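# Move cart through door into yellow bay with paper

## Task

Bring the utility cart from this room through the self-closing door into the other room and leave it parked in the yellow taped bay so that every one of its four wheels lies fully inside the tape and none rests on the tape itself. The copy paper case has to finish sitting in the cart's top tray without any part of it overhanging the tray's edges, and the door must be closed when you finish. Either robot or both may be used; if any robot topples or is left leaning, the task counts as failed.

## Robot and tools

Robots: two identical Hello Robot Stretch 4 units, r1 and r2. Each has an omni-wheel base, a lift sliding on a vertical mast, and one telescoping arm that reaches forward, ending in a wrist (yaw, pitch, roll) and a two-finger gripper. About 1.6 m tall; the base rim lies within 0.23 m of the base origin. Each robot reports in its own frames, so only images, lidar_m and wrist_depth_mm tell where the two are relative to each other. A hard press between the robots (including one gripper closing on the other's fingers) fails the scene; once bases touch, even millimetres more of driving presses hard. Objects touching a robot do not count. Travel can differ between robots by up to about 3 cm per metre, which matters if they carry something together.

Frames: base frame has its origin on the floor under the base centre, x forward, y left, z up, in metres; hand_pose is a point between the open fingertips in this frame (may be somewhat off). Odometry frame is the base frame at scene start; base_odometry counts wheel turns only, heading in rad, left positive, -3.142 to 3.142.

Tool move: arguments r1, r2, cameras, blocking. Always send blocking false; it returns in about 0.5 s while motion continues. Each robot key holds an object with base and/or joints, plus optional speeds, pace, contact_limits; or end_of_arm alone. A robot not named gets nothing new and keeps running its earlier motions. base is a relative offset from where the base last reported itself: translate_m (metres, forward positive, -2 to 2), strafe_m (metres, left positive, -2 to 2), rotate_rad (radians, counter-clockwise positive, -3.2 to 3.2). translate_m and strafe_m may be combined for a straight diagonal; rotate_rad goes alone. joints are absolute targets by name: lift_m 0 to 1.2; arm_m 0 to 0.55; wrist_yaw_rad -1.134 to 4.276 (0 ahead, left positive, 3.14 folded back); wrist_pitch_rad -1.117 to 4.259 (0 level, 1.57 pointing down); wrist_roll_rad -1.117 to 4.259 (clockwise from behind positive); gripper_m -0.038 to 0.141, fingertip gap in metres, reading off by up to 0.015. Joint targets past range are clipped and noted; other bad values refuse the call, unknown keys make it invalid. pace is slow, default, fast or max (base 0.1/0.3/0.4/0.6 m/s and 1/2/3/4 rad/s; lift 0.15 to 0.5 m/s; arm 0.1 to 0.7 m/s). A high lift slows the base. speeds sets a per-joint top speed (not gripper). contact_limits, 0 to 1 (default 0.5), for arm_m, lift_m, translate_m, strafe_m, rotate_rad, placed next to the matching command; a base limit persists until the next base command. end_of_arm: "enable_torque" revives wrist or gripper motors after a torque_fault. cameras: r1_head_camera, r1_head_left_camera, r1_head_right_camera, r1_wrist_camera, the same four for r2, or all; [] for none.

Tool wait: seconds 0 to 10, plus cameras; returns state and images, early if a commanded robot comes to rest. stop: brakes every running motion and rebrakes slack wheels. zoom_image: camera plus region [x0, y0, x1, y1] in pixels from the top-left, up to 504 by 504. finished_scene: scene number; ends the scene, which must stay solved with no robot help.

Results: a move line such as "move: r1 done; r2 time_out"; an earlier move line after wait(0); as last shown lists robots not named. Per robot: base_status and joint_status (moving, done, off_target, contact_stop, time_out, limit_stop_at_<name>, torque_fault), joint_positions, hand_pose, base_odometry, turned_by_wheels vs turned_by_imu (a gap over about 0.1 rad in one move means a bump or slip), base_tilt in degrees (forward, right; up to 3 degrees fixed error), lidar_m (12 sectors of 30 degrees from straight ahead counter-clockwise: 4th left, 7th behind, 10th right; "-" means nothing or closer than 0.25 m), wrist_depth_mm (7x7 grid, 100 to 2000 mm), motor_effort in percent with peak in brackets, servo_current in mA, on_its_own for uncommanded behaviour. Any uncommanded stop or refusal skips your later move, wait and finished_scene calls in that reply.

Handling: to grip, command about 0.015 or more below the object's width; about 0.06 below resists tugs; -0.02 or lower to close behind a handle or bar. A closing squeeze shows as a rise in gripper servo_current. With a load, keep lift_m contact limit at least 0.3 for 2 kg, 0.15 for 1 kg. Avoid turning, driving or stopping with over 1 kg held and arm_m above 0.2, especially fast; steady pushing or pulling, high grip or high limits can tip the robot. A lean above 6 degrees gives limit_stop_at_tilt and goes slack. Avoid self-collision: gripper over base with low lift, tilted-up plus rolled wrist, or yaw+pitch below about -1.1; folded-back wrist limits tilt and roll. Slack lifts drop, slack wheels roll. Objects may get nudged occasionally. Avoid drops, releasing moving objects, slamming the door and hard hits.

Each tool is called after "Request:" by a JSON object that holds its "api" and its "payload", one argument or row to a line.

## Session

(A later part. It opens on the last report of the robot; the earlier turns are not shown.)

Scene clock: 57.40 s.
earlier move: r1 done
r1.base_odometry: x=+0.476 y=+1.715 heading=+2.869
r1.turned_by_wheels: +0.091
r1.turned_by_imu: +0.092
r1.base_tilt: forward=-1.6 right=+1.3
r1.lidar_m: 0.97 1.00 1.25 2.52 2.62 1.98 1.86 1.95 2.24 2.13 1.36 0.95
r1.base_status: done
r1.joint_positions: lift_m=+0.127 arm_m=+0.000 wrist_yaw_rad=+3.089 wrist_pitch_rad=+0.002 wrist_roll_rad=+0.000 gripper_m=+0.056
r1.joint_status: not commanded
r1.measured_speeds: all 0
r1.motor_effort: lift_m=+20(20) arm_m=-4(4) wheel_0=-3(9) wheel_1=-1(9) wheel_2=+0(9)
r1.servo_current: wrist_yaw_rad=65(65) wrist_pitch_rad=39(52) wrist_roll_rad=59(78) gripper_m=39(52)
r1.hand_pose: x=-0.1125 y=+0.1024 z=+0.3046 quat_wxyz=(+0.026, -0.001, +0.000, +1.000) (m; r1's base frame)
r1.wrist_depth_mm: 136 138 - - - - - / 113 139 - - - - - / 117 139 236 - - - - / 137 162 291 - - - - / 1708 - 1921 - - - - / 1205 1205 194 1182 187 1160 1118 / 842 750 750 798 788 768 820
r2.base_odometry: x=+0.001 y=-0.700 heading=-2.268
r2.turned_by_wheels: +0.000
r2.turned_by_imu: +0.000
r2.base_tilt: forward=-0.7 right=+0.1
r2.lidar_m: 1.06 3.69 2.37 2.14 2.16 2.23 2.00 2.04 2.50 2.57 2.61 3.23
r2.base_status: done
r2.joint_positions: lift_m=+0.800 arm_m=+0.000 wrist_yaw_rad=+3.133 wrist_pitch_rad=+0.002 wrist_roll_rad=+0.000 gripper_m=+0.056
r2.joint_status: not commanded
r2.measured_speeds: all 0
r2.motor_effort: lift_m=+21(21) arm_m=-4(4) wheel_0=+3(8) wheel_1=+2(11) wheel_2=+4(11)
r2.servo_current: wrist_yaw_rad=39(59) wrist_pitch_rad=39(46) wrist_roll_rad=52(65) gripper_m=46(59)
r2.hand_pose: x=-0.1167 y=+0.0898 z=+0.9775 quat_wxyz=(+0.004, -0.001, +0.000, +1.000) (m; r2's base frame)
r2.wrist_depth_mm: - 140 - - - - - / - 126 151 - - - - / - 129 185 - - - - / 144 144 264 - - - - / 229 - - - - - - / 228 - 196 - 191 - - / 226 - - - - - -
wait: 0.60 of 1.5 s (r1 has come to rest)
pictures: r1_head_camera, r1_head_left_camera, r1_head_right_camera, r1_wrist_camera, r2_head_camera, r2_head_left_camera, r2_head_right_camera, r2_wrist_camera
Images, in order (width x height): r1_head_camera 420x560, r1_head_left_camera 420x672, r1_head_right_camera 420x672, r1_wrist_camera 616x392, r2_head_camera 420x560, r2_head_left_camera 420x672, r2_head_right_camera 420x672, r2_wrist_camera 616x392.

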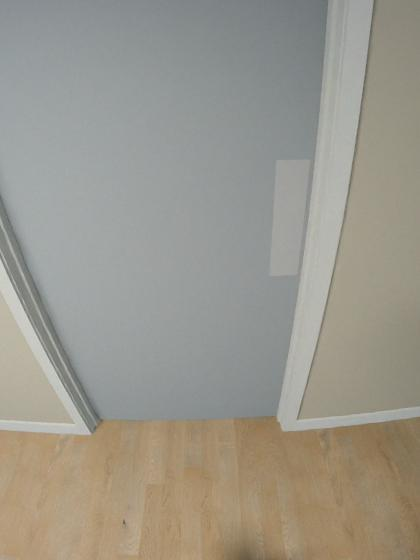

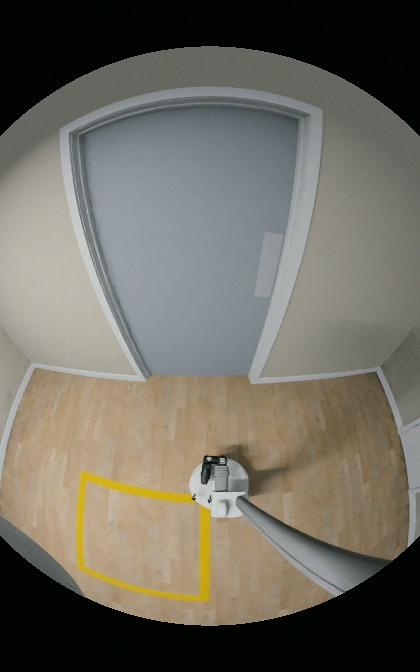

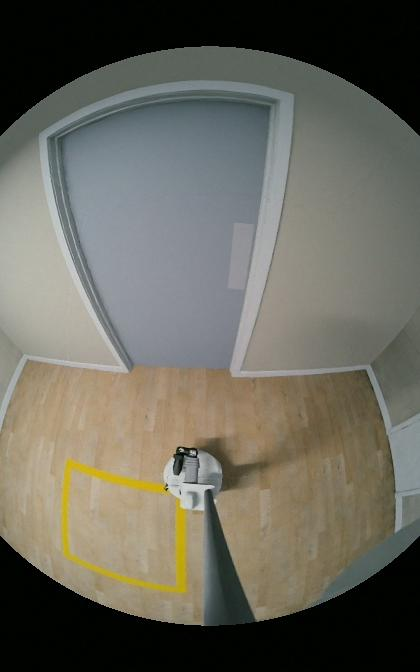

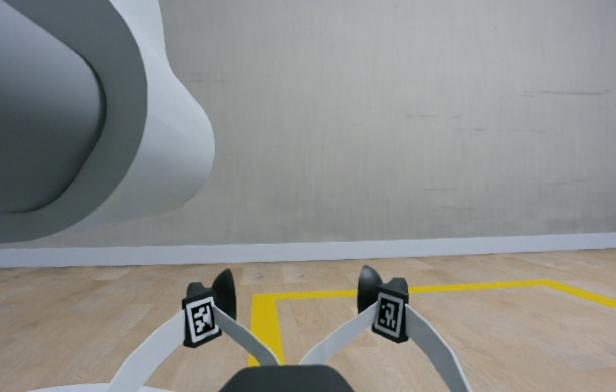

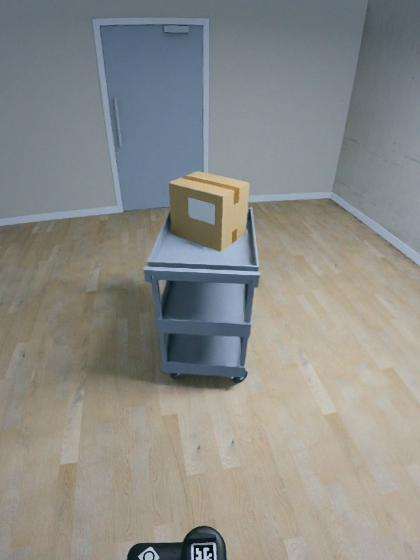

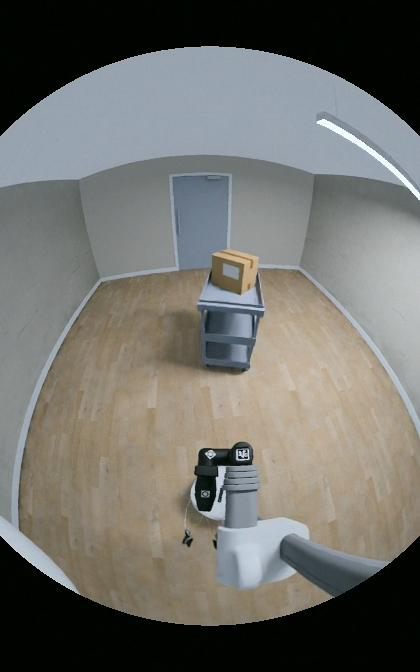

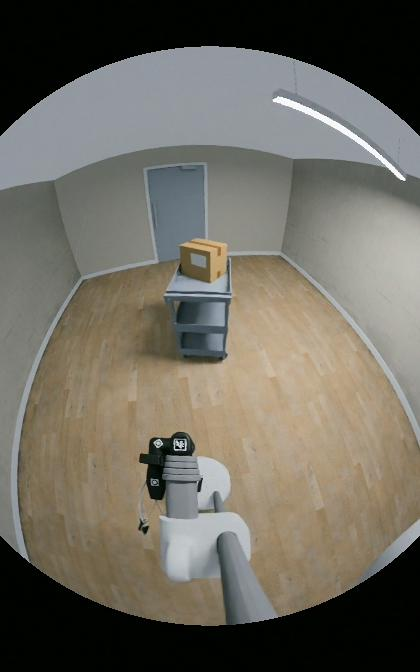

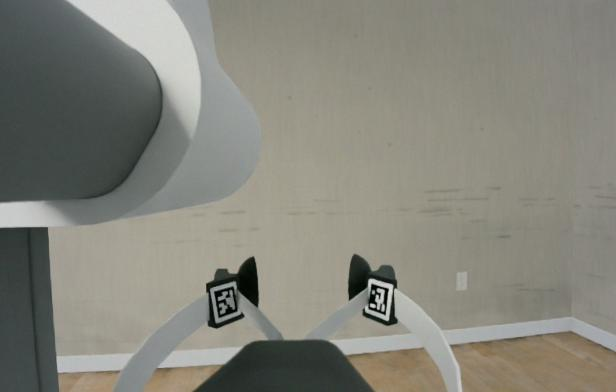

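Request:
{"api": "move", "payload": {
  "blocking": false,
  "cameras": [],
  "r1": {"base":{"translate_m":0.6}},
  "r2": {"joints":{"wrist_yaw_rad":0,"lift_m":0.66,"gripper_m":0.12,"wrist_roll_rad":1.57}}
}}

Request:
{"api": "wait", "payload": {
  "seconds": 3,
  "cameras": []
}}

Request:
{"api": "wait", "payload": {
  "seconds": 1
}}

Scene clock: 91.97 s.
move: r1 moving; r2 moving
r1.base_odometry: x=+0.446 y=+1.723 heading=+2.870
r1.turned_by_wheels: +0.000
r1.turned_by_imu: +0.000
r1.base_tilt: forward=-1.6 right=+1.3
r1.lidar_m: 0.94 0.97 1.22 2.54 2.63 2.03 1.90 2.01 2.23 2.17 1.30 0.94
r1.base_status: translate_m moving
r1.joint_positions: lift_m=+0.127 arm_m=+0.000 wrist_yaw_rad=+3.089 wrist_pitch_rad=+0.002 wrist_roll_rad=+0.000 gripper_m=+0.056
r1.joint_status: not commanded
r1.measured_speeds: translate_m=+0.121 strafe_m=+0.000 rotate_rad=+0.002 lift_m=+0.000 arm_m=+0.000 wrist_yaw_rad=+0.000 wrist_pitch_rad=+0.000 wrist_roll_rad=+0.000
r1.motor_effort: lift_m=+20(20) arm_m=-4(4) wheel_0=+6(8) wheel_1=+6(6) wheel_2=-8(10)
r1.servo_current: wrist_yaw_rad=46(65) wrist_pitch_rad=46(46) wrist_roll_rad=52(65) gripper_m=39(46)
r1.hand_pose: x=-0.1125 y=+0.1024 z=+0.3046 quat_wxyz=(+0.026, -0.001, +0.000, +1.000) (m; r1's base frame)
r1.wrist_depth_mm: 137 138 - - - - - / 113 139 - - - - - / 117 139 273 - - - - / 137 162 - - - - - / 1708 1661 - - - - - / 1182 1182 194 1205 189 1182 1138 / 842 741 750 798 788 768 798
r2.base_odometry: x=+0.001 y=-0.700 heading=-2.268
r2.turned_by_wheels: +0.000
r2.turned_by_imu: +0.000
r2.base_tilt: forward=-0.7 right=+0.0
r2.lidar_m: 1.06 3.71 2.38 2.13 2.13 2.22 2.00 2.03 2.51 2.60 2.60 3.23
r2.base_status: not commanded
r2.joint_positions: lift_m=+0.762 arm_m=+0.000 wrist_yaw_rad=+2.570 wrist_pitch_rad=+0.002 wrist_roll_rad=+0.589 gripper_m=+0.075
r2.joint_status: lift_m moving; wrist_yaw_rad moving; wrist_roll_rad moving; gripper_m moving
r2.measured_speeds: translate_m=+0.000 strafe_m=+0.000 rotate_rad=+0.000 lift_m=-0.146 arm_m=+0.000 wrist_yaw_rad=-1.740 wrist_pitch_rad=+0.000 wrist_roll_rad=+1.820
r2.motor_effort: lift_m=+15(21) arm_m=-4(4) wheel_0=+3(4) wheel_1=+2(2) wheel_2=+4(4)
r2.servo_current: wrist_yaw_rad=72(150) wrist_pitch_rad=39(46) wrist_roll_rad=78(104) gripper_m=98(104)
r2.hand_pose: x=-0.0243 y=+0.2296 z=+0.9401 quat_wxyz=(+0.270, +0.081, +0.279, +0.918) (m; r2's base frame)
r2.wrist_depth_mm: - - - - - 1808 1576 / - - - - - 1983 - / - - - - - - - / - - - - - - - / - - - - - - 1808 / - - 190 - 189 1808 1464 / - - - - 1708 1430 1255
pictures: none
No camera images: "cameras" was empty.

Scene clock: 93.87 s.
earlier move: r1 moving; r2 done
r1.base_odometry: x=-0.025 y=+1.855 heading=+2.870
r1.turned_by_wheels: +0.000
r1.turned_by_imu: +0.000
r1.base_tilt: forward=-1.6 right=+1.3
r1.lidar_m: 0.44 0.48 0.64 1.37 2.66 2.53 2.39 2.50 2.28 1.83 0.59 0.49
r1.base_status: translate_m moving
r1.joint_positions: lift_m=+0.127 arm_m=+0.000 wrist_yaw_rad=+3.089 wrist_pitch_rad=+0.002 wrist_roll_rad=+0.000 gripper_m=+0.056
r1.joint_status: not commanded
r1.measured_speeds: translate_m=+0.203 strafe_m=+0.001 rotate_rad=-0.005 lift_m=+0.000 arm_m=+0.000 wrist_yaw_rad=+0.000 wrist_pitch_rad=+0.000 wrist_roll_rad=+0.000
r1.motor_effort: lift_m=+20(20) arm_m=-4(4) wheel_0=+4(8) wheel_1=+1(7) wheel_2=-1(10)
r1.servo_current: wrist_yaw_rad=46(72) wrist_pitch_rad=39(52) wrist_roll_rad=52(72) gripper_m=33(46)
r1.hand_pose: x=-0.1125 y=+0.1024 z=+0.3046 quat_wxyz=(+0.026, -0.001, +0.000, +1.000) (m; r1's base frame)
r1.wrist_depth_mm: 136 139 - - - - - / 113 139 - - - - - / 118 140 273 - - - - / 137 162 - - - - - / 1983 - - - - - - / 1182 1182 193 1205 187 1160 1138 / 854 741 759 144 741 741 768
r2.base_odometry: x=+0.001 y=-0.700 heading=-2.268
r2.turned_by_wheels: +0.000
r2.turned_by_imu: +0.000
r2.base_tilt: forward=-0.7 right=+0.1
r2.lidar_m: 1.07 3.71 2.39 2.14 2.15 2.20 2.01 2.02 2.51 2.59 2.62 3.20
r2.base_status: not commanded
r2.joint_positions: lift_m=+0.660 arm_m=+0.000 wrist_yaw_rad=+0.003 wrist_pitch_rad=+0.002 wrist_roll_rad=+1.568 gripper_m=+0.120
r2.joint_status: all done
r2.measured_speeds: all 0
r2.motor_effort: lift_m=+14(21) arm_m=-4(4) wheel_0=+3(4) wheel_1=+2(3) wheel_2=+4(5)
r2.servo_current: wrist_yaw_rad=52(150) wrist_pitch_rad=39(46) wrist_roll_rad=39(117) gripper_m=46(111)
r2.hand_pose: x=+0.4596 y=-0.0866 z=+0.8381 quat_wxyz=(+0.708, +0.706, +0.002, +0.000) (m; r2's base frame)
r2.wrist_depth_mm: - - - - - 1661 1160 / - - - - - 1661 1182 / - - - - - 1499 1098 / - - - 1138 1464 917 - / - - - 1229 1499 - 976 / - - 198 878 214 1430 1118 / - - - - - 1708 1160
wait: 1.90 of 3 s (r2 has come to rest)
pictures: none
No camera images: "cameras" was empty.

Scene clock: 94.87 s.
earlier move: r1 moving
r1.base_odometry: x=-0.101 y=+1.876 heading=+2.870
r1.turned_by_wheels: +0.000
r1.turned_by_imu: +0.000
r1.base_tilt: forward=-1.6 right=+1.3
r1.lidar_m: 0.36 0.41 0.54 1.11 2.65 2.61 2.48 2.57 2.27 1.49 0.43 0.39
r1.base_status: translate_m moving
r1.joint_positions: lift_m=+0.127 arm_m=+0.000 wrist_yaw_rad=+3.089 wrist_pitch_rad=+0.002 wrist_roll_rad=+0.000 gripper_m=+0.056
r1.joint_status: not commanded
r1.measured_speeds: all 0
r1.motor_effort: lift_m=+20(20) arm_m=-4(4) wheel_0=+2(8) wheel_1=+2(7) wheel_2=+2(10)
r1.servo_current: wrist_yaw_rad=59(72) wrist_pitch_rad=46(52) wrist_roll_rad=59(72) gripper_m=46(46)
r1.hand_pose: x=-0.1125 y=+0.1024 z=+0.3046 quat_wxyz=(+0.026, -0.001, +0.000, +1.000) (m; r1's base frame)
r1.wrist_depth_mm: 136 138 - - - - - / 113 139 - - - - - / 118 139 273 - - - - / 137 162 - - - - - / 1921 - - - - - - / 1160 1182 194 1182 187 1281 1118 / 854 741 750 153 741 732 778
r2.base_odometry: x=+0.001 y=-0.700 heading=-2.268
r2.turned_by_wheels: +0.000
r2.turned_by_imu: +0.000
r2.base_tilt: forward=-0.7 right=+0.1
r2.lidar_m: 1.07 3.72 2.40 2.13 2.17 2.25 2.01 2.04 2.50 2.58 2.63 3.20
r2.base_status: not commanded
r2.joint_positions: lift_m=+0.660 arm_m=+0.000 wrist_yaw_rad=+0.003 wrist_pitch_rad=+0.002 wrist_roll_rad=+1.568 gripper_m=+0.120
r2.joint_status: all done
r2.measured_speeds: all 0
r2.motor_effort: lift_m=+14(21) arm_m=-4(4) wheel_0=+3(4) wheel_1=+2(3) wheel_2=+4(5)
r2.servo_current: wrist_yaw_rad=59(150) wrist_pitch_rad=46(46) wrist_roll_rad=46(117) gripper_m=59(111)
r2.hand_pose: x=+0.4596 y=-0.0866 z=+0.8381 quat_wxyz=(+0.708, +0.706, +0.002, +0.000) (m; r2's base frame)
r2.wrist_depth_mm: - - - - - 1661 1138 / - - - - - 1661 1160 / - - - - - 1499 1098 / - - - 1138 1464 904 - / - - - 1255 1537 - 976 / - - 198 878 214 1430 1098 / - - - - - 1708 1160
wait: 1.00 s; no rest
pictures: r1_head_camera, r1_head_left_camera, r1_head_right_camera, r1_wrist_camera, r2_head_camera, r2_head_left_camera, r2_head_right_camera, r2_wrist_camera
Images, in order (width x height): r1_head_camera 420x560, r1_head_left_camera 420x672, r1_head_right_camera 420x672, r1_wrist_camera 616x392, r2_head_camera 420x560, r2_head_left_camera 420x672, r2_head_right_camera 420x672, r2_wrist_camera 616x392.

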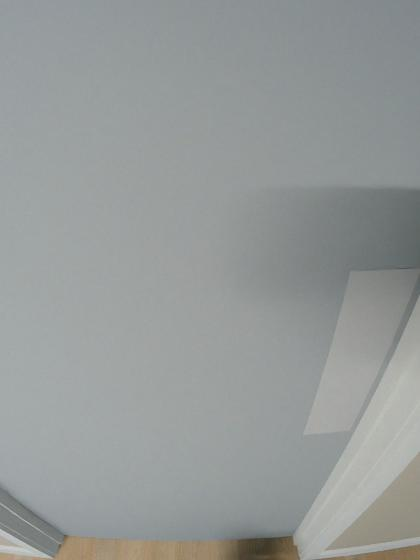

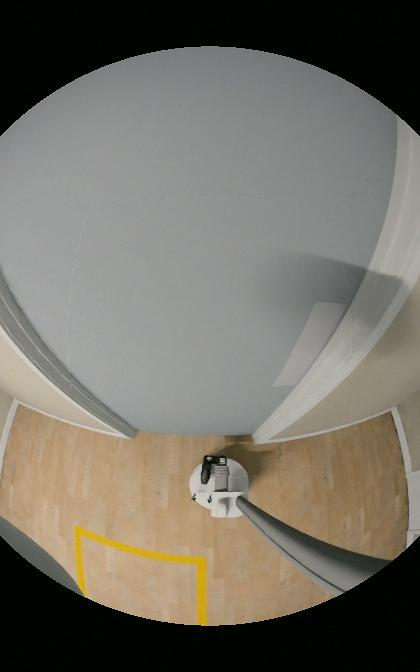

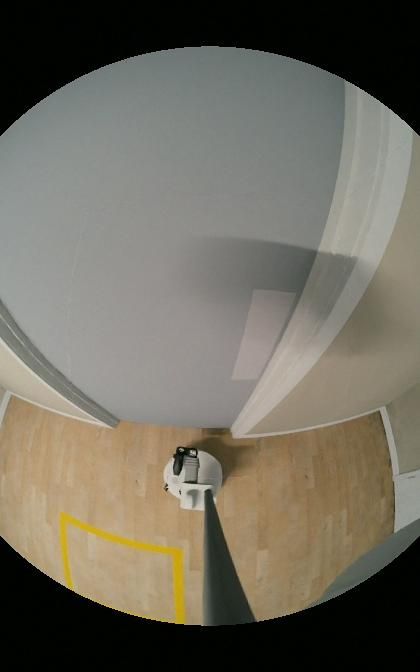

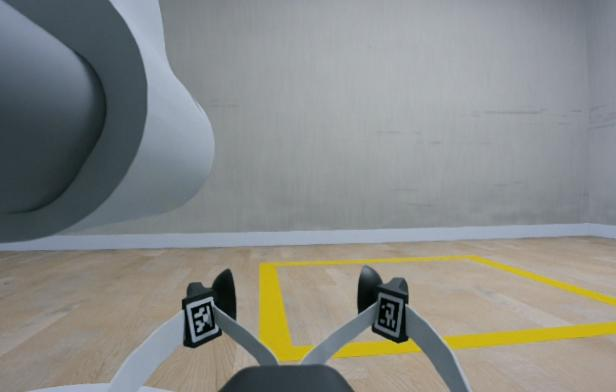

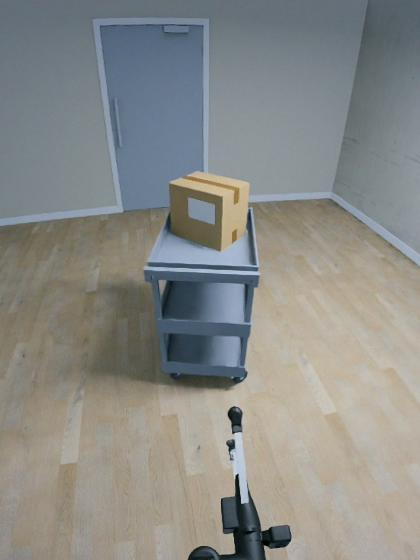

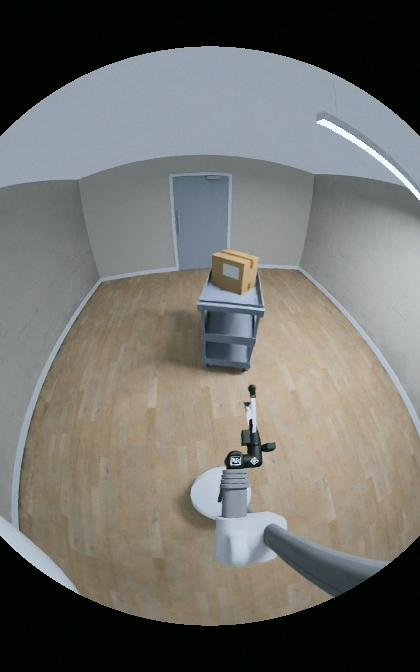

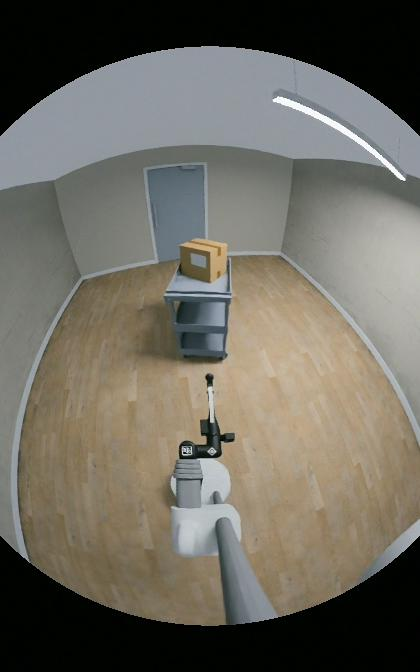

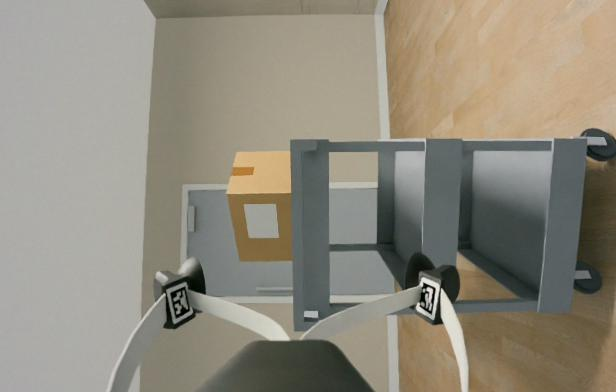

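Request:
{"api": "zoom_image", "payload": {
  "camera": "r2_wrist_camera",
  "region": [220, 120, 460, 340]
}}

Request:
{"api": "move", "payload": {
  "blocking": false,
  "cameras": ["r2_wrist_camera","r2_head_camera","r1_head_left_camera"],
  "r1": {"base":{"translate_m":1.1},"pace":"slow"},
  "r2": {"base":{"translate_m":0.35},"joints":{"gripper_m":0.14}}
}}

Request:
{"api": "wait", "payload": {
  "seconds": 3,
  "cameras": ["r2_wrist_camera","r2_head_camera","r1_head_left_camera"]
}}

Scaled by 2.100.

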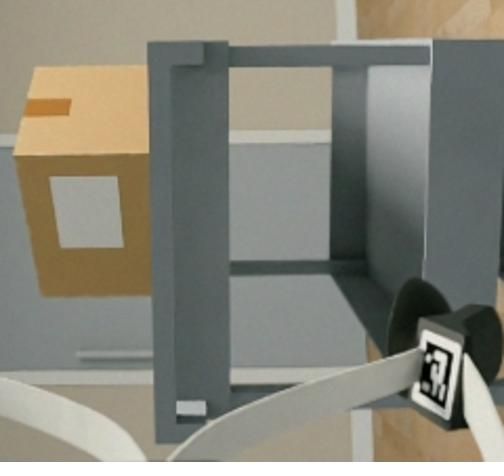

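Scene clock: 109.53 s.
earlier move: r1 done
move: r1 moving; r2 moving
r1.base_odometry: x=-0.113 y=+1.879 heading=+2.870
r1.turned_by_wheels: +0.000
r1.turned_by_imu: +0.000
r1.base_tilt: forward=-1.6 right=+1.2
r1.lidar_m: 0.36 0.38 0.52 1.03 2.65 2.63 2.48 2.60 2.26 1.43 0.43 0.40
r1.base_status: translate_m moving
r1.joint_positions: lift_m=+0.127 arm_m=+0.000 wrist_yaw_rad=+3.089 wrist_pitch_rad=+0.002 wrist_roll_rad=+0.000 gripper_m=+0.056
r1.joint_status: not commanded
r1.measured_speeds: translate_m=+0.050 strafe_m=+0.001 rotate_rad=+0.001 lift_m=+0.000 arm_m=+0.000 wrist_yaw_rad=+0.000 wrist_pitch_rad=+0.000 wrist_roll_rad=+0.000
r1.motor_effort: lift_m=+20(20) arm_m=-4(4) wheel_0=+4(7) wheel_1=+4(7) wheel_2=-6(7)
r1.servo_current: wrist_yaw_rad=46(59) wrist_pitch_rad=39(52) wrist_roll_rad=52(59) gripper_m=46(46)
r1.hand_pose: x=-0.1125 y=+0.1024 z=+0.3046 quat_wxyz=(+0.026, -0.001, +0.000, +1.000) (m; r1's base frame)
r1.wrist_depth_mm: 136 138 - - - - - / 114 139 - - - - - / 117 140 273 - - - - / 137 161 - - - - - / 1921 - - - - - - / 1205 1182 193 1205 187 1281 1160 / 842 750 750 153 750 723 809
r2.base_odometry: x=-0.019 y=-0.724 heading=-2.268
r2.turned_by_wheels: +0.000
r2.turned_by_imu: +0.001
r2.base_tilt: forward=-0.7 right=+0.1
r2.lidar_m: 1.04 3.72 2.42 2.14 2.15 2.25 2.02 2.05 2.53 2.59 2.62 3.20
r2.base_status: translate_m moving
r2.joint_positions: lift_m=+0.660 arm_m=+0.000 wrist_yaw_rad=+0.003 wrist_pitch_rad=+0.002 wrist_roll_rad=+1.568 gripper_m=+0.132
r2.joint_status: gripper_m moving
r2.measured_speeds: translate_m=+0.121 strafe_m=+0.000 rotate_rad=+0.004 lift_m=+0.000 arm_m=+0.000 wrist_yaw_rad=+0.000 wrist_pitch_rad=+0.000 wrist_roll_rad=+0.000
r2.motor_effort: lift_m=+14(14) arm_m=-4(4) wheel_0=+8(11) wheel_1=+7(9) wheel_2=-12(12)
r2.servo_current: wrist_yaw_rad=52(52) wrist_pitch_rad=33(46) wrist_roll_rad=46(52) gripper_m=85(98)
r2.hand_pose: x=+0.4596 y=-0.0866 z=+0.8381 quat_wxyz=(+0.708, +0.706, +0.002, +0.000) (m; r2's base frame)
r2.wrist_depth_mm: - - - - - 1618 1138 / - - - - - 1708 1160 / - - - - - 1430 1098 / - - - 1098 1464 878 - / - - - 1205 1499 891 - / - - 218 842 220 1366 1060 / - - - - - 1863 1138
pictures: r1_head_left_camera, r2_head_camera, r2_wrist_camera
Images, in order (width x height): r1_head_left_camera 420x672, r2_head_camera 420x560, r2_wrist_camera 616x392.

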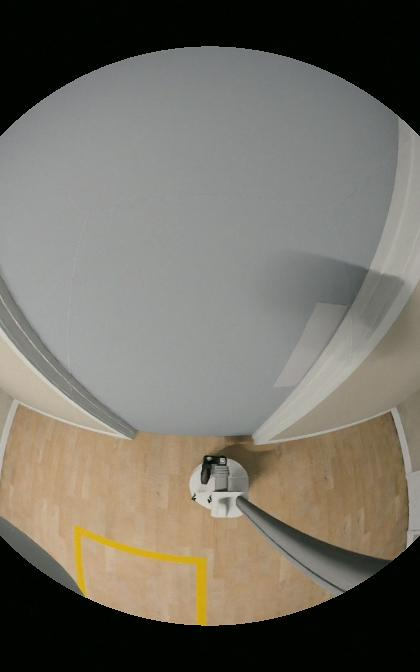

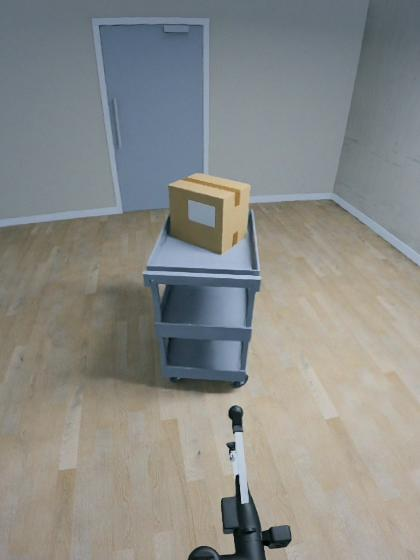

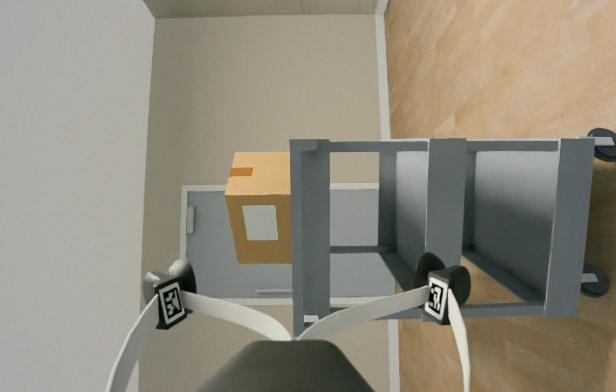

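Scene clock: 111.70 s.
earlier move: r1 moving; r2 done
r1.base_odometry: x=-0.310 y=+1.934 heading=+2.871
r1.turned_by_wheels: +0.001
r1.turned_by_imu: +0.002
r1.base_tilt: forward=-1.6 right=+1.3
r1.lidar_m: - 0.25 0.27 0.69 2.66 2.83 2.70 2.78 2.24 0.48 0.28 0.25
r1.base_status: translate_m moving
r1.joint_positions: lift_m=+0.127 arm_m=+0.000 wrist_yaw_rad=+3.089 wrist_pitch_rad=+0.002 wrist_roll_rad=+0.000 gripper_m=+0.056
r1.joint_status: not commanded
r1.measured_speeds: translate_m=+0.100 strafe_m=-0.004 rotate_rad=+0.008 lift_m=+0.000 arm_m=+0.000 wrist_yaw_rad=+0.000 wrist_pitch_rad=+0.000 wrist_roll_rad=+0.000
r1.motor_effort: lift_m=+20(20) arm_m=-4(4) wheel_0=+16(18) wheel_1=+9(13) wheel_2=-14(18)
r1.servo_current: wrist_yaw_rad=52(65) wrist_pitch_rad=39(52) wrist_roll_rad=52(72) gripper_m=39(46)
r1.hand_pose: x=-0.1125 y=+0.1024 z=+0.3046 quat_wxyz=(+0.026, -0.001, +0.000, +1.000) (m; r1's base frame)
r1.wrist_depth_mm: - 138 - - - - - / - 138 - - - - - / 112 138 223 - - - - / 127 144 - - - - - / 1983 - - - - - - / 1182 1182 195 1205 187 1229 1229 / 842 750 741 788 788 778 820
r2.base_odometry: x=-0.223 y=-0.968 heading=-2.268
r2.turned_by_wheels: +0.000
r2.turned_by_imu: +0.001
r2.base_tilt: forward=-0.7 right=+0.1
r2.lidar_m: 0.70 3.48 2.46 2.19 2.23 2.63 2.35 2.36 2.76 2.54 2.56 0.73
r2.base_status: done
r2.joint_positions: lift_m=+0.660 arm_m=+0.000 wrist_yaw_rad=+0.003 wrist_pitch_rad=+0.002 wrist_roll_rad=+1.568 gripper_m=+0.140
r2.joint_status: all done
r2.measured_speeds: all 0
r2.motor_effort: lift_m=+14(15) arm_m=-4(4) wheel_0=+4(11) wheel_1=+4(9) wheel_2=-4(14)
r2.servo_current: wrist_yaw_rad=52(59) wrist_pitch_rad=39(46) wrist_roll_rad=46(59) gripper_m=52(98)
r2.hand_pose: x=+0.4596 y=-0.0866 z=+0.8381 quat_wxyz=(+0.708, +0.706, +0.002, +0.000) (m; r2's base frame)
r2.wrist_depth_mm: - - - - - 1661 1138 / - - - - - 1708 1160 / - - - 539 - 544 544 / - - 798 549 - 549 554 / - - 878 564 - 559 - / - - 960 508 - 574 1042 / - - - - - 591 1118
wait: 2.17 of 3 s (r2 has come to rest)
pictures: r1_head_left_camera, r2_head_camera, r2_wrist_camera
Images, in order (width x height): r1_head_left_camera 420x672, r2_head_camera 420x560, r2_wrist_camera 616x392.

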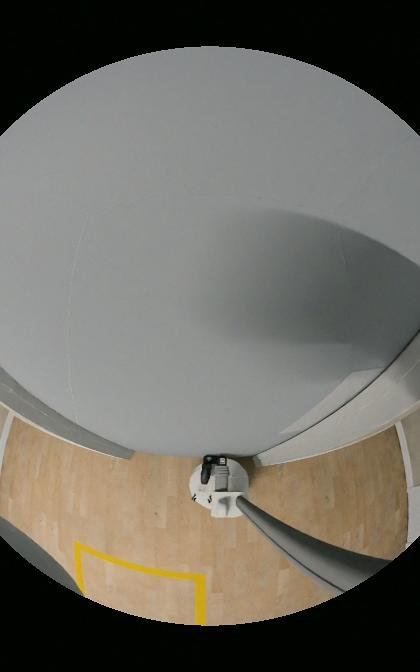

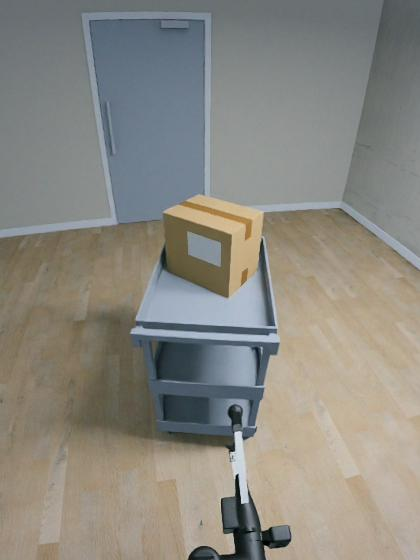

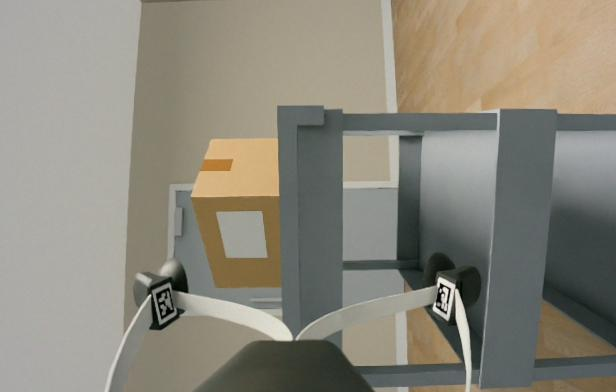

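Request:
{"api": "move", "payload": {
  "blocking": false,
  "cameras": [],
  "r2": {"base":{"translate_m":0.25,"strafe_m":-0.01}}
}}

Request:
{"api": "wait", "payload": {
  "seconds": 2.5,
  "cameras": ["r2_wrist_camera","r2_head_camera","r1_head_left_camera"]
}}

Scene clock: 120.77 s.
earlier move: r1 moving
move: r2 moving
r1.base_odometry: x=-1.158 y=+2.170 heading=+2.870
r1.turned_by_wheels: -0.001
r1.turned_by_imu: -0.001
r1.base_tilt: forward=-1.5 right=+1.3
r1.lidar_m: 1.38 0.27 3.10 0.25 0.31 1.02 3.63 0.65 0.87 2.11 2.17 2.93
r1.base_status: translate_m moving
r1.joint_positions: lift_m=+0.127 arm_m=+0.000 wrist_yaw_rad=+3.092 wrist_pitch_rad=+0.002 wrist_roll_rad=+0.000 gripper_m=+0.056
r1.joint_status: not commanded
r1.measured_speeds: translate_m=+0.028 strafe_m=+0.000 rotate_rad=+0.001 lift_m=+0.000 arm_m=+0.000 wrist_yaw_rad=+0.000 wrist_pitch_rad=+0.000 wrist_roll_rad=+0.000
r1.motor_effort: lift_m=+20(20) arm_m=+5(5) wheel_0=+5(7) wheel_1=+6(11) wheel_2=-7(7)
r1.servo_current: wrist_yaw_rad=59(65) wrist_pitch_rad=52(52) wrist_roll_rad=46(65) gripper_m=39(46)
r1.hand_pose: x=-0.1129 y=+0.1016 z=+0.3046 quat_wxyz=(+0.025, -0.001, +0.000, +1.000) (m; r1's base frame)
r1.wrist_depth_mm: - 136 - - - - - / - 137 - - - - - / 109 137 204 - - - - / 124 138 - - - - - / - 1921 - - - - 1576 / - 1098 194 1182 187 1160 1042 / - 723 759 798 809 768 788
r2.base_odometry: x=-0.245 y=-0.991 heading=-2.268
r2.turned_by_wheels: +0.000
r2.turned_by_imu: +0.001
r2.base_tilt: forward=-0.7 right=+0.0
r2.lidar_m: 0.68 0.78 2.46 2.20 2.23 2.62 2.37 2.40 2.78 2.51 2.55 0.72
r2.base_status: translate_m moving; strafe_m moving
r2.joint_positions: lift_m=+0.660 arm_m=+0.000 wrist_yaw_rad=+0.003 wrist_pitch_rad=+0.002 wrist_roll_rad=+1.568 gripper_m=+0.140
r2.joint_status: not commanded
r2.measured_speeds: translate_m=+0.121 strafe_m=-0.005 rotate_rad=-0.002 lift_m=+0.000 arm_m=+0.000 wrist_yaw_rad=+0.000 wrist_pitch_rad=+0.000 wrist_roll_rad=+0.000
r2.motor_effort: lift_m=+14(14) arm_m=-4(4) wheel_0=+4(10) wheel_1=+4(8) wheel_2=-12(13)
r2.servo_current: wrist_yaw_rad=46(59) wrist_pitch_rad=33(46) wrist_roll_rad=59(59) gripper_m=46(59)
r2.hand_pose: x=+0.4596 y=-0.0866 z=+0.8381 quat_wxyz=(+0.708, +0.706, +0.002, +0.000) (m; r2's base frame)
r2.wrist_depth_mm: - - - - - 1661 1160 / - - - - - 1661 1138 / - - - 512 - 512 512 / - - 768 521 - 525 525 / - - 878 535 - 535 539 / - - 931 484 - 204 549 / - - - - - 564 1060
pictures: none
No camera images: "cameras" was empty.

Scene clock: 121.33 s.
earlier move: r1 done; r2 moving
r1.base_odometry: x=-1.161 y=+2.171 heading=+2.870
r1.turned_by_wheels: +0.000
r1.turned_by_imu: +0.000
r1.base_tilt: forward=-1.6 right=+1.2
r1.lidar_m: 1.39 0.25 3.05 0.25 0.30 1.01 3.67 0.65 0.89 2.08 2.19 2.93
r1.base_status: done
r1.joint_positions: lift_m=+0.127 arm_m=+0.000 wrist_yaw_rad=+3.092 wrist_pitch_rad=+0.002 wrist_roll_rad=+0.000 gripper_m=+0.056
r1.joint_status: not commanded
r1.measured_speeds: all 0
r1.motor_effort: lift_m=+20(20) arm_m=+5(5) wheel_0=+3(7) wheel_1=+8(11) wheel_2=-5(7)
r1.servo_current: wrist_yaw_rad=59(65) wrist_pitch_rad=46(52) wrist_roll_rad=39(65) gripper_m=39(46)
r1.hand_pose: x=-0.1129 y=+0.1016 z=+0.3046 quat_wxyz=(+0.025, -0.001, +0.000, +1.000) (m; r1's base frame)
r1.wrist_depth_mm: - 137 - - - - - / - 137 - - - - - / 109 137 203 - - - - / 124 138 - - - - - / - 1921 - - - - 1863 / - 1078 193 1205 187 1160 1025 / - 723 759 809 788 788 768
r2.base_odometry: x=-0.319 y=-1.073 heading=-2.268
r2.turned_by_wheels: +0.000
r2.turned_by_imu: +0.000
r2.base_tilt: forward=-0.6 right=+0.0
r2.lidar_m: 0.56 0.64 2.47 2.25 2.25 2.76 2.50 2.50 2.76 2.47 2.54 0.59
r2.base_status: translate_m moving; strafe_m moving
r2.joint_positions: lift_m=+0.660 arm_m=+0.000 wrist_yaw_rad=+0.003 wrist_pitch_rad=+0.002 wrist_roll_rad=+1.568 gripper_m=+0.140
r2.joint_status: not commanded
r2.measured_speeds: translate_m=+0.240 strafe_m=-0.011 rotate_rad=-0.003 lift_m=+0.000 arm_m=+0.000 wrist_yaw_rad=+0.000 wrist_pitch_rad=+0.000 wrist_roll_rad=+0.000
r2.motor_effort: lift_m=+14(14) arm_m=-4(4) wheel_0=+8(11) wheel_1=+5(8) wheel_2=-10(14)
r2.servo_current: wrist_yaw_rad=33(65) wrist_pitch_rad=46(46) wrist_roll_rad=46(59) gripper_m=52(59)
r2.hand_pose: x=+0.4596 y=-0.0866 z=+0.8381 quat_wxyz=(+0.708, +0.706, +0.002, +0.000) (m; r2's base frame)
r2.wrist_depth_mm: - - - - - 1661 1138 / - - - 402 - 1576 1098 / - - - 404 - 413 410 / - - 654 413 - - 421 / - - 715 427 - - 430 / - - 778 370 1025 185 436 / - - - - - - 449
wait: 0.57 of 2.5 s (r1 has come to rest)
pictures: r1_head_left_camera, r2_head_camera, r2_wrist_camera
Images, in order (width x height): r1_head_left_camera 420x672, r2_head_camera 420x560, r2_wrist_camera 616x392.

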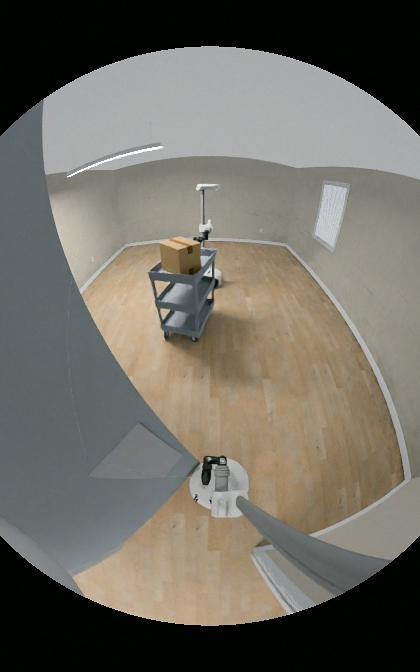

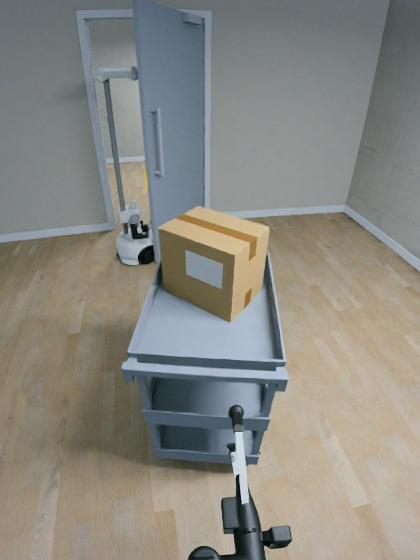

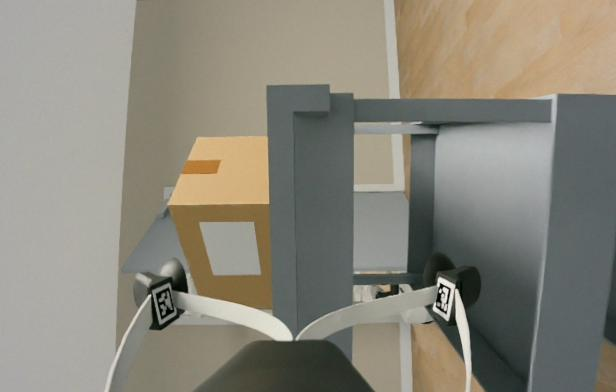

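Request:
{"api": "move", "payload": {
  "blocking": false,
  "cameras": ["r2_wrist_camera"],
  "r1": {"base":{"strafe_m":0.8,"translate_m":-0.06},"pace":"slow"}
}}

Scene clock: 139.03 s.
earlier move: r2 done
move: r1 moving
r1.base_odometry: x=-1.164 y=+2.157 heading=+2.870
r1.turned_by_wheels: +0.000
r1.turned_by_imu: +0.000
r1.base_tilt: forward=-1.6 right=+1.3
r1.lidar_m: 1.36 0.25 3.07 0.25 0.32 1.00 3.65 0.68 0.89 2.14 2.20 2.94
r1.base_status: translate_m moving; strafe_m moving
r1.joint_positions: lift_m=+0.127 arm_m=+0.000 wrist_yaw_rad=+3.092 wrist_pitch_rad=+0.002 wrist_roll_rad=+0.000 gripper_m=+0.056
r1.joint_status: not commanded
r1.measured_speeds: translate_m=-0.004 strafe_m=+0.053 rotate_rad=+0.001 lift_m=+0.000 arm_m=+0.000 wrist_yaw_rad=+0.000 wrist_pitch_rad=+0.000 wrist_roll_rad=+0.000
r1.motor_effort: lift_m=+20(20) arm_m=+5(5) wheel_0=-14(15) wheel_1=+9(14) wheel_2=+0(5)
r1.servo_current: wrist_yaw_rad=65(65) wrist_pitch_rad=46(46) wrist_roll_rad=52(52) gripper_m=46(52)
r1.hand_pose: x=-0.1129 y=+0.1016 z=+0.3046 quat_wxyz=(+0.025, -0.001, +0.000, +1.000) (m; r1's base frame)
r1.wrist_depth_mm: - 137 - - - - 661 / - 137 - - - - 691 / 109 137 202 - - - - / 124 138 - - - - - / - 1983 - - - - 1537 / - 1098 193 1182 187 1160 946 / - 750 759 798 798 778 723
r2.base_odometry: x=-0.391 y=-1.153 heading=-2.268
r2.turned_by_wheels: +0.000
r2.turned_by_imu: +0.001
r2.base_tilt: forward=-0.7 right=+0.1
r2.lidar_m: 0.46 0.52 2.50 2.24 2.28 2.82 2.60 2.64 2.71 2.47 2.51 0.48
r2.base_status: done
r2.joint_positions: lift_m=+0.660 arm_m=+0.000 wrist_yaw_rad=+0.003 wrist_pitch_rad=+0.002 wrist_roll_rad=+1.568 gripper_m=+0.140
r2.joint_status: not commanded
r2.measured_speeds: all 0
r2.motor_effort: lift_m=+14(14) arm_m=-4(4) wheel_0=+3(3) wheel_1=+2(3) wheel_2=-4(4)
r2.servo_current: wrist_yaw_rad=52(52) wrist_pitch_rad=39(46) wrist_roll_rad=52(52) gripper_m=46(52)
r2.hand_pose: x=+0.4596 y=-0.0866 z=+0.8381 quat_wxyz=(+0.708, +0.706, +0.002, +0.000) (m; r2's base frame)
r2.wrist_depth_mm: - - - - - 1618 1160 / - - - 262 293 294 294 / - - 676 293 904 854 - / - - 544 298 - - - / - - 564 307 917 - - / - - 253 251 199 185 - / - - - - - - -
pictures: r2_wrist_camera
Images, in order (width x height): r2_wrist_camera 616x392.

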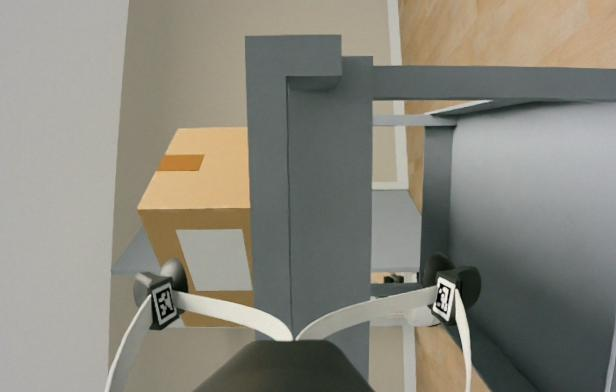

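Request:
{"api": "move", "payload": {
  "blocking": false,
  "cameras": [],
  "r2": {"base":{"translate_m":0.065},"pace":"slow"}
}}

Request:
{"api": "wait", "payload": {
  "seconds": 1.5,
  "cameras": []
}}

Request:
{"api": "move", "payload": {
  "blocking": false,
  "cameras": [],
  "r2": {"joints":{"gripper_m":0.02}}
}}

Request:
{"api": "wait", "payload": {
  "seconds": 2,
  "cameras": ["r2_wrist_camera","r2_head_camera","r1_head_left_camera"]
}}

Scene clock: 148.53 s.
earlier move: r1 contact_stop
move: r2 moving
r1.base_odometry: x=-1.273 y=+1.610 heading=+2.871
r1.turned_by_wheels: +0.001
r1.turned_by_imu: -0.018
r1.base_tilt: forward=-1.6 right=+1.3
r1.lidar_m: 1.42 0.31 0.25 - 0.25 0.26 0.57 3.64 1.01 2.03 2.74 3.60
r1.base_status: translate_m contact_stop; strafe_m contact_stop
r1.joint_positions: lift_m=+0.127 arm_m=+0.000 wrist_yaw_rad=+3.092 wrist_pitch_rad=+0.002 wrist_roll_rad=+0.000 gripper_m=+0.056
r1.joint_status: not commanded
r1.measured_speeds: translate_m=+0.000 strafe_m=-0.020 rotate_rad=-0.002 lift_m=+0.000 arm_m=+0.000 wrist_yaw_rad=+0.000 wrist_pitch_rad=+0.000 wrist_roll_rad=+0.000
r1.on_its_own: the wheels are slack since a contact_stop
r1.motor_effort: lift_m=+20(20) arm_m=+4(4) wheel_0=+0(1) wheel_1=-1(1) wheel_2=-1(1)
r1.servo_current: wrist_yaw_rad=65(65) wrist_pitch_rad=46(52) wrist_roll_rad=59(59) gripper_m=46(46)
r1.hand_pose: x=-0.1128 y=+0.1016 z=+0.3046 quat_wxyz=(+0.025, -0.001, +0.000, +1.000) (m; r1's base frame)
r1.wrist_depth_mm: 136 138 - 525 285 196 - / 113 139 - 530 289 197 - / 114 139 270 - 291 189 - / 137 160 - - 294 190 151 / 1983 - - 627 294 191 158 / 1205 1182 195 640 191 190 - / 842 750 750 153 274 172 -
r2.base_odometry: x=-0.399 y=-1.163 heading=-2.268
r2.turned_by_wheels: +0.000
r2.turned_by_imu: +0.002
r2.base_tilt: forward=-0.7 right=+0.1
r2.lidar_m: 0.45 0.52 2.53 2.28 2.27 2.85 2.60 2.62 2.73 2.47 2.48 0.47
r2.base_status: translate_m moving
r2.joint_positions: lift_m=+0.660 arm_m=+0.000 wrist_yaw_rad=+0.003 wrist_pitch_rad=+0.002 wrist_roll_rad=+1.568 gripper_m=+0.140
r2.joint_status: not commanded
r2.measured_speeds: translate_m=+0.048 strafe_m=+0.000 rotate_rad=-0.001 lift_m=+0.000 arm_m=+0.000 wrist_yaw_rad=+0.000 wrist_pitch_rad=+0.000 wrist_roll_rad=+0.000
r2.motor_effort: lift_m=+14(14) arm_m=-4(4) wheel_0=+3(8) wheel_1=+5(7) wheel_2=-8(10)
r2.servo_current: wrist_yaw_rad=52(65) wrist_pitch_rad=39(46) wrist_roll_rad=39(59) gripper_m=46(52)
r2.hand_pose: x=+0.4596 y=-0.0866 z=+0.8381 quat_wxyz=(+0.708, +0.706, +0.002, +0.000) (m; r2's base frame)
r2.wrist_depth_mm: - - - - - 1708 1138 / - - - 271 282 282 289 / - - 627 283 878 854 - / - - 530 289 891 854 - / - - 554 294 917 - - / - - 627 241 212 185 - / - - - - - - -
pictures: none
No camera images: "cameras" was empty.

not run: a stop that you did not command came earlier in this reply.

not run: a stop that you did not command came earlier in this reply.

not run: a stop that you did not command came earlier in this reply.


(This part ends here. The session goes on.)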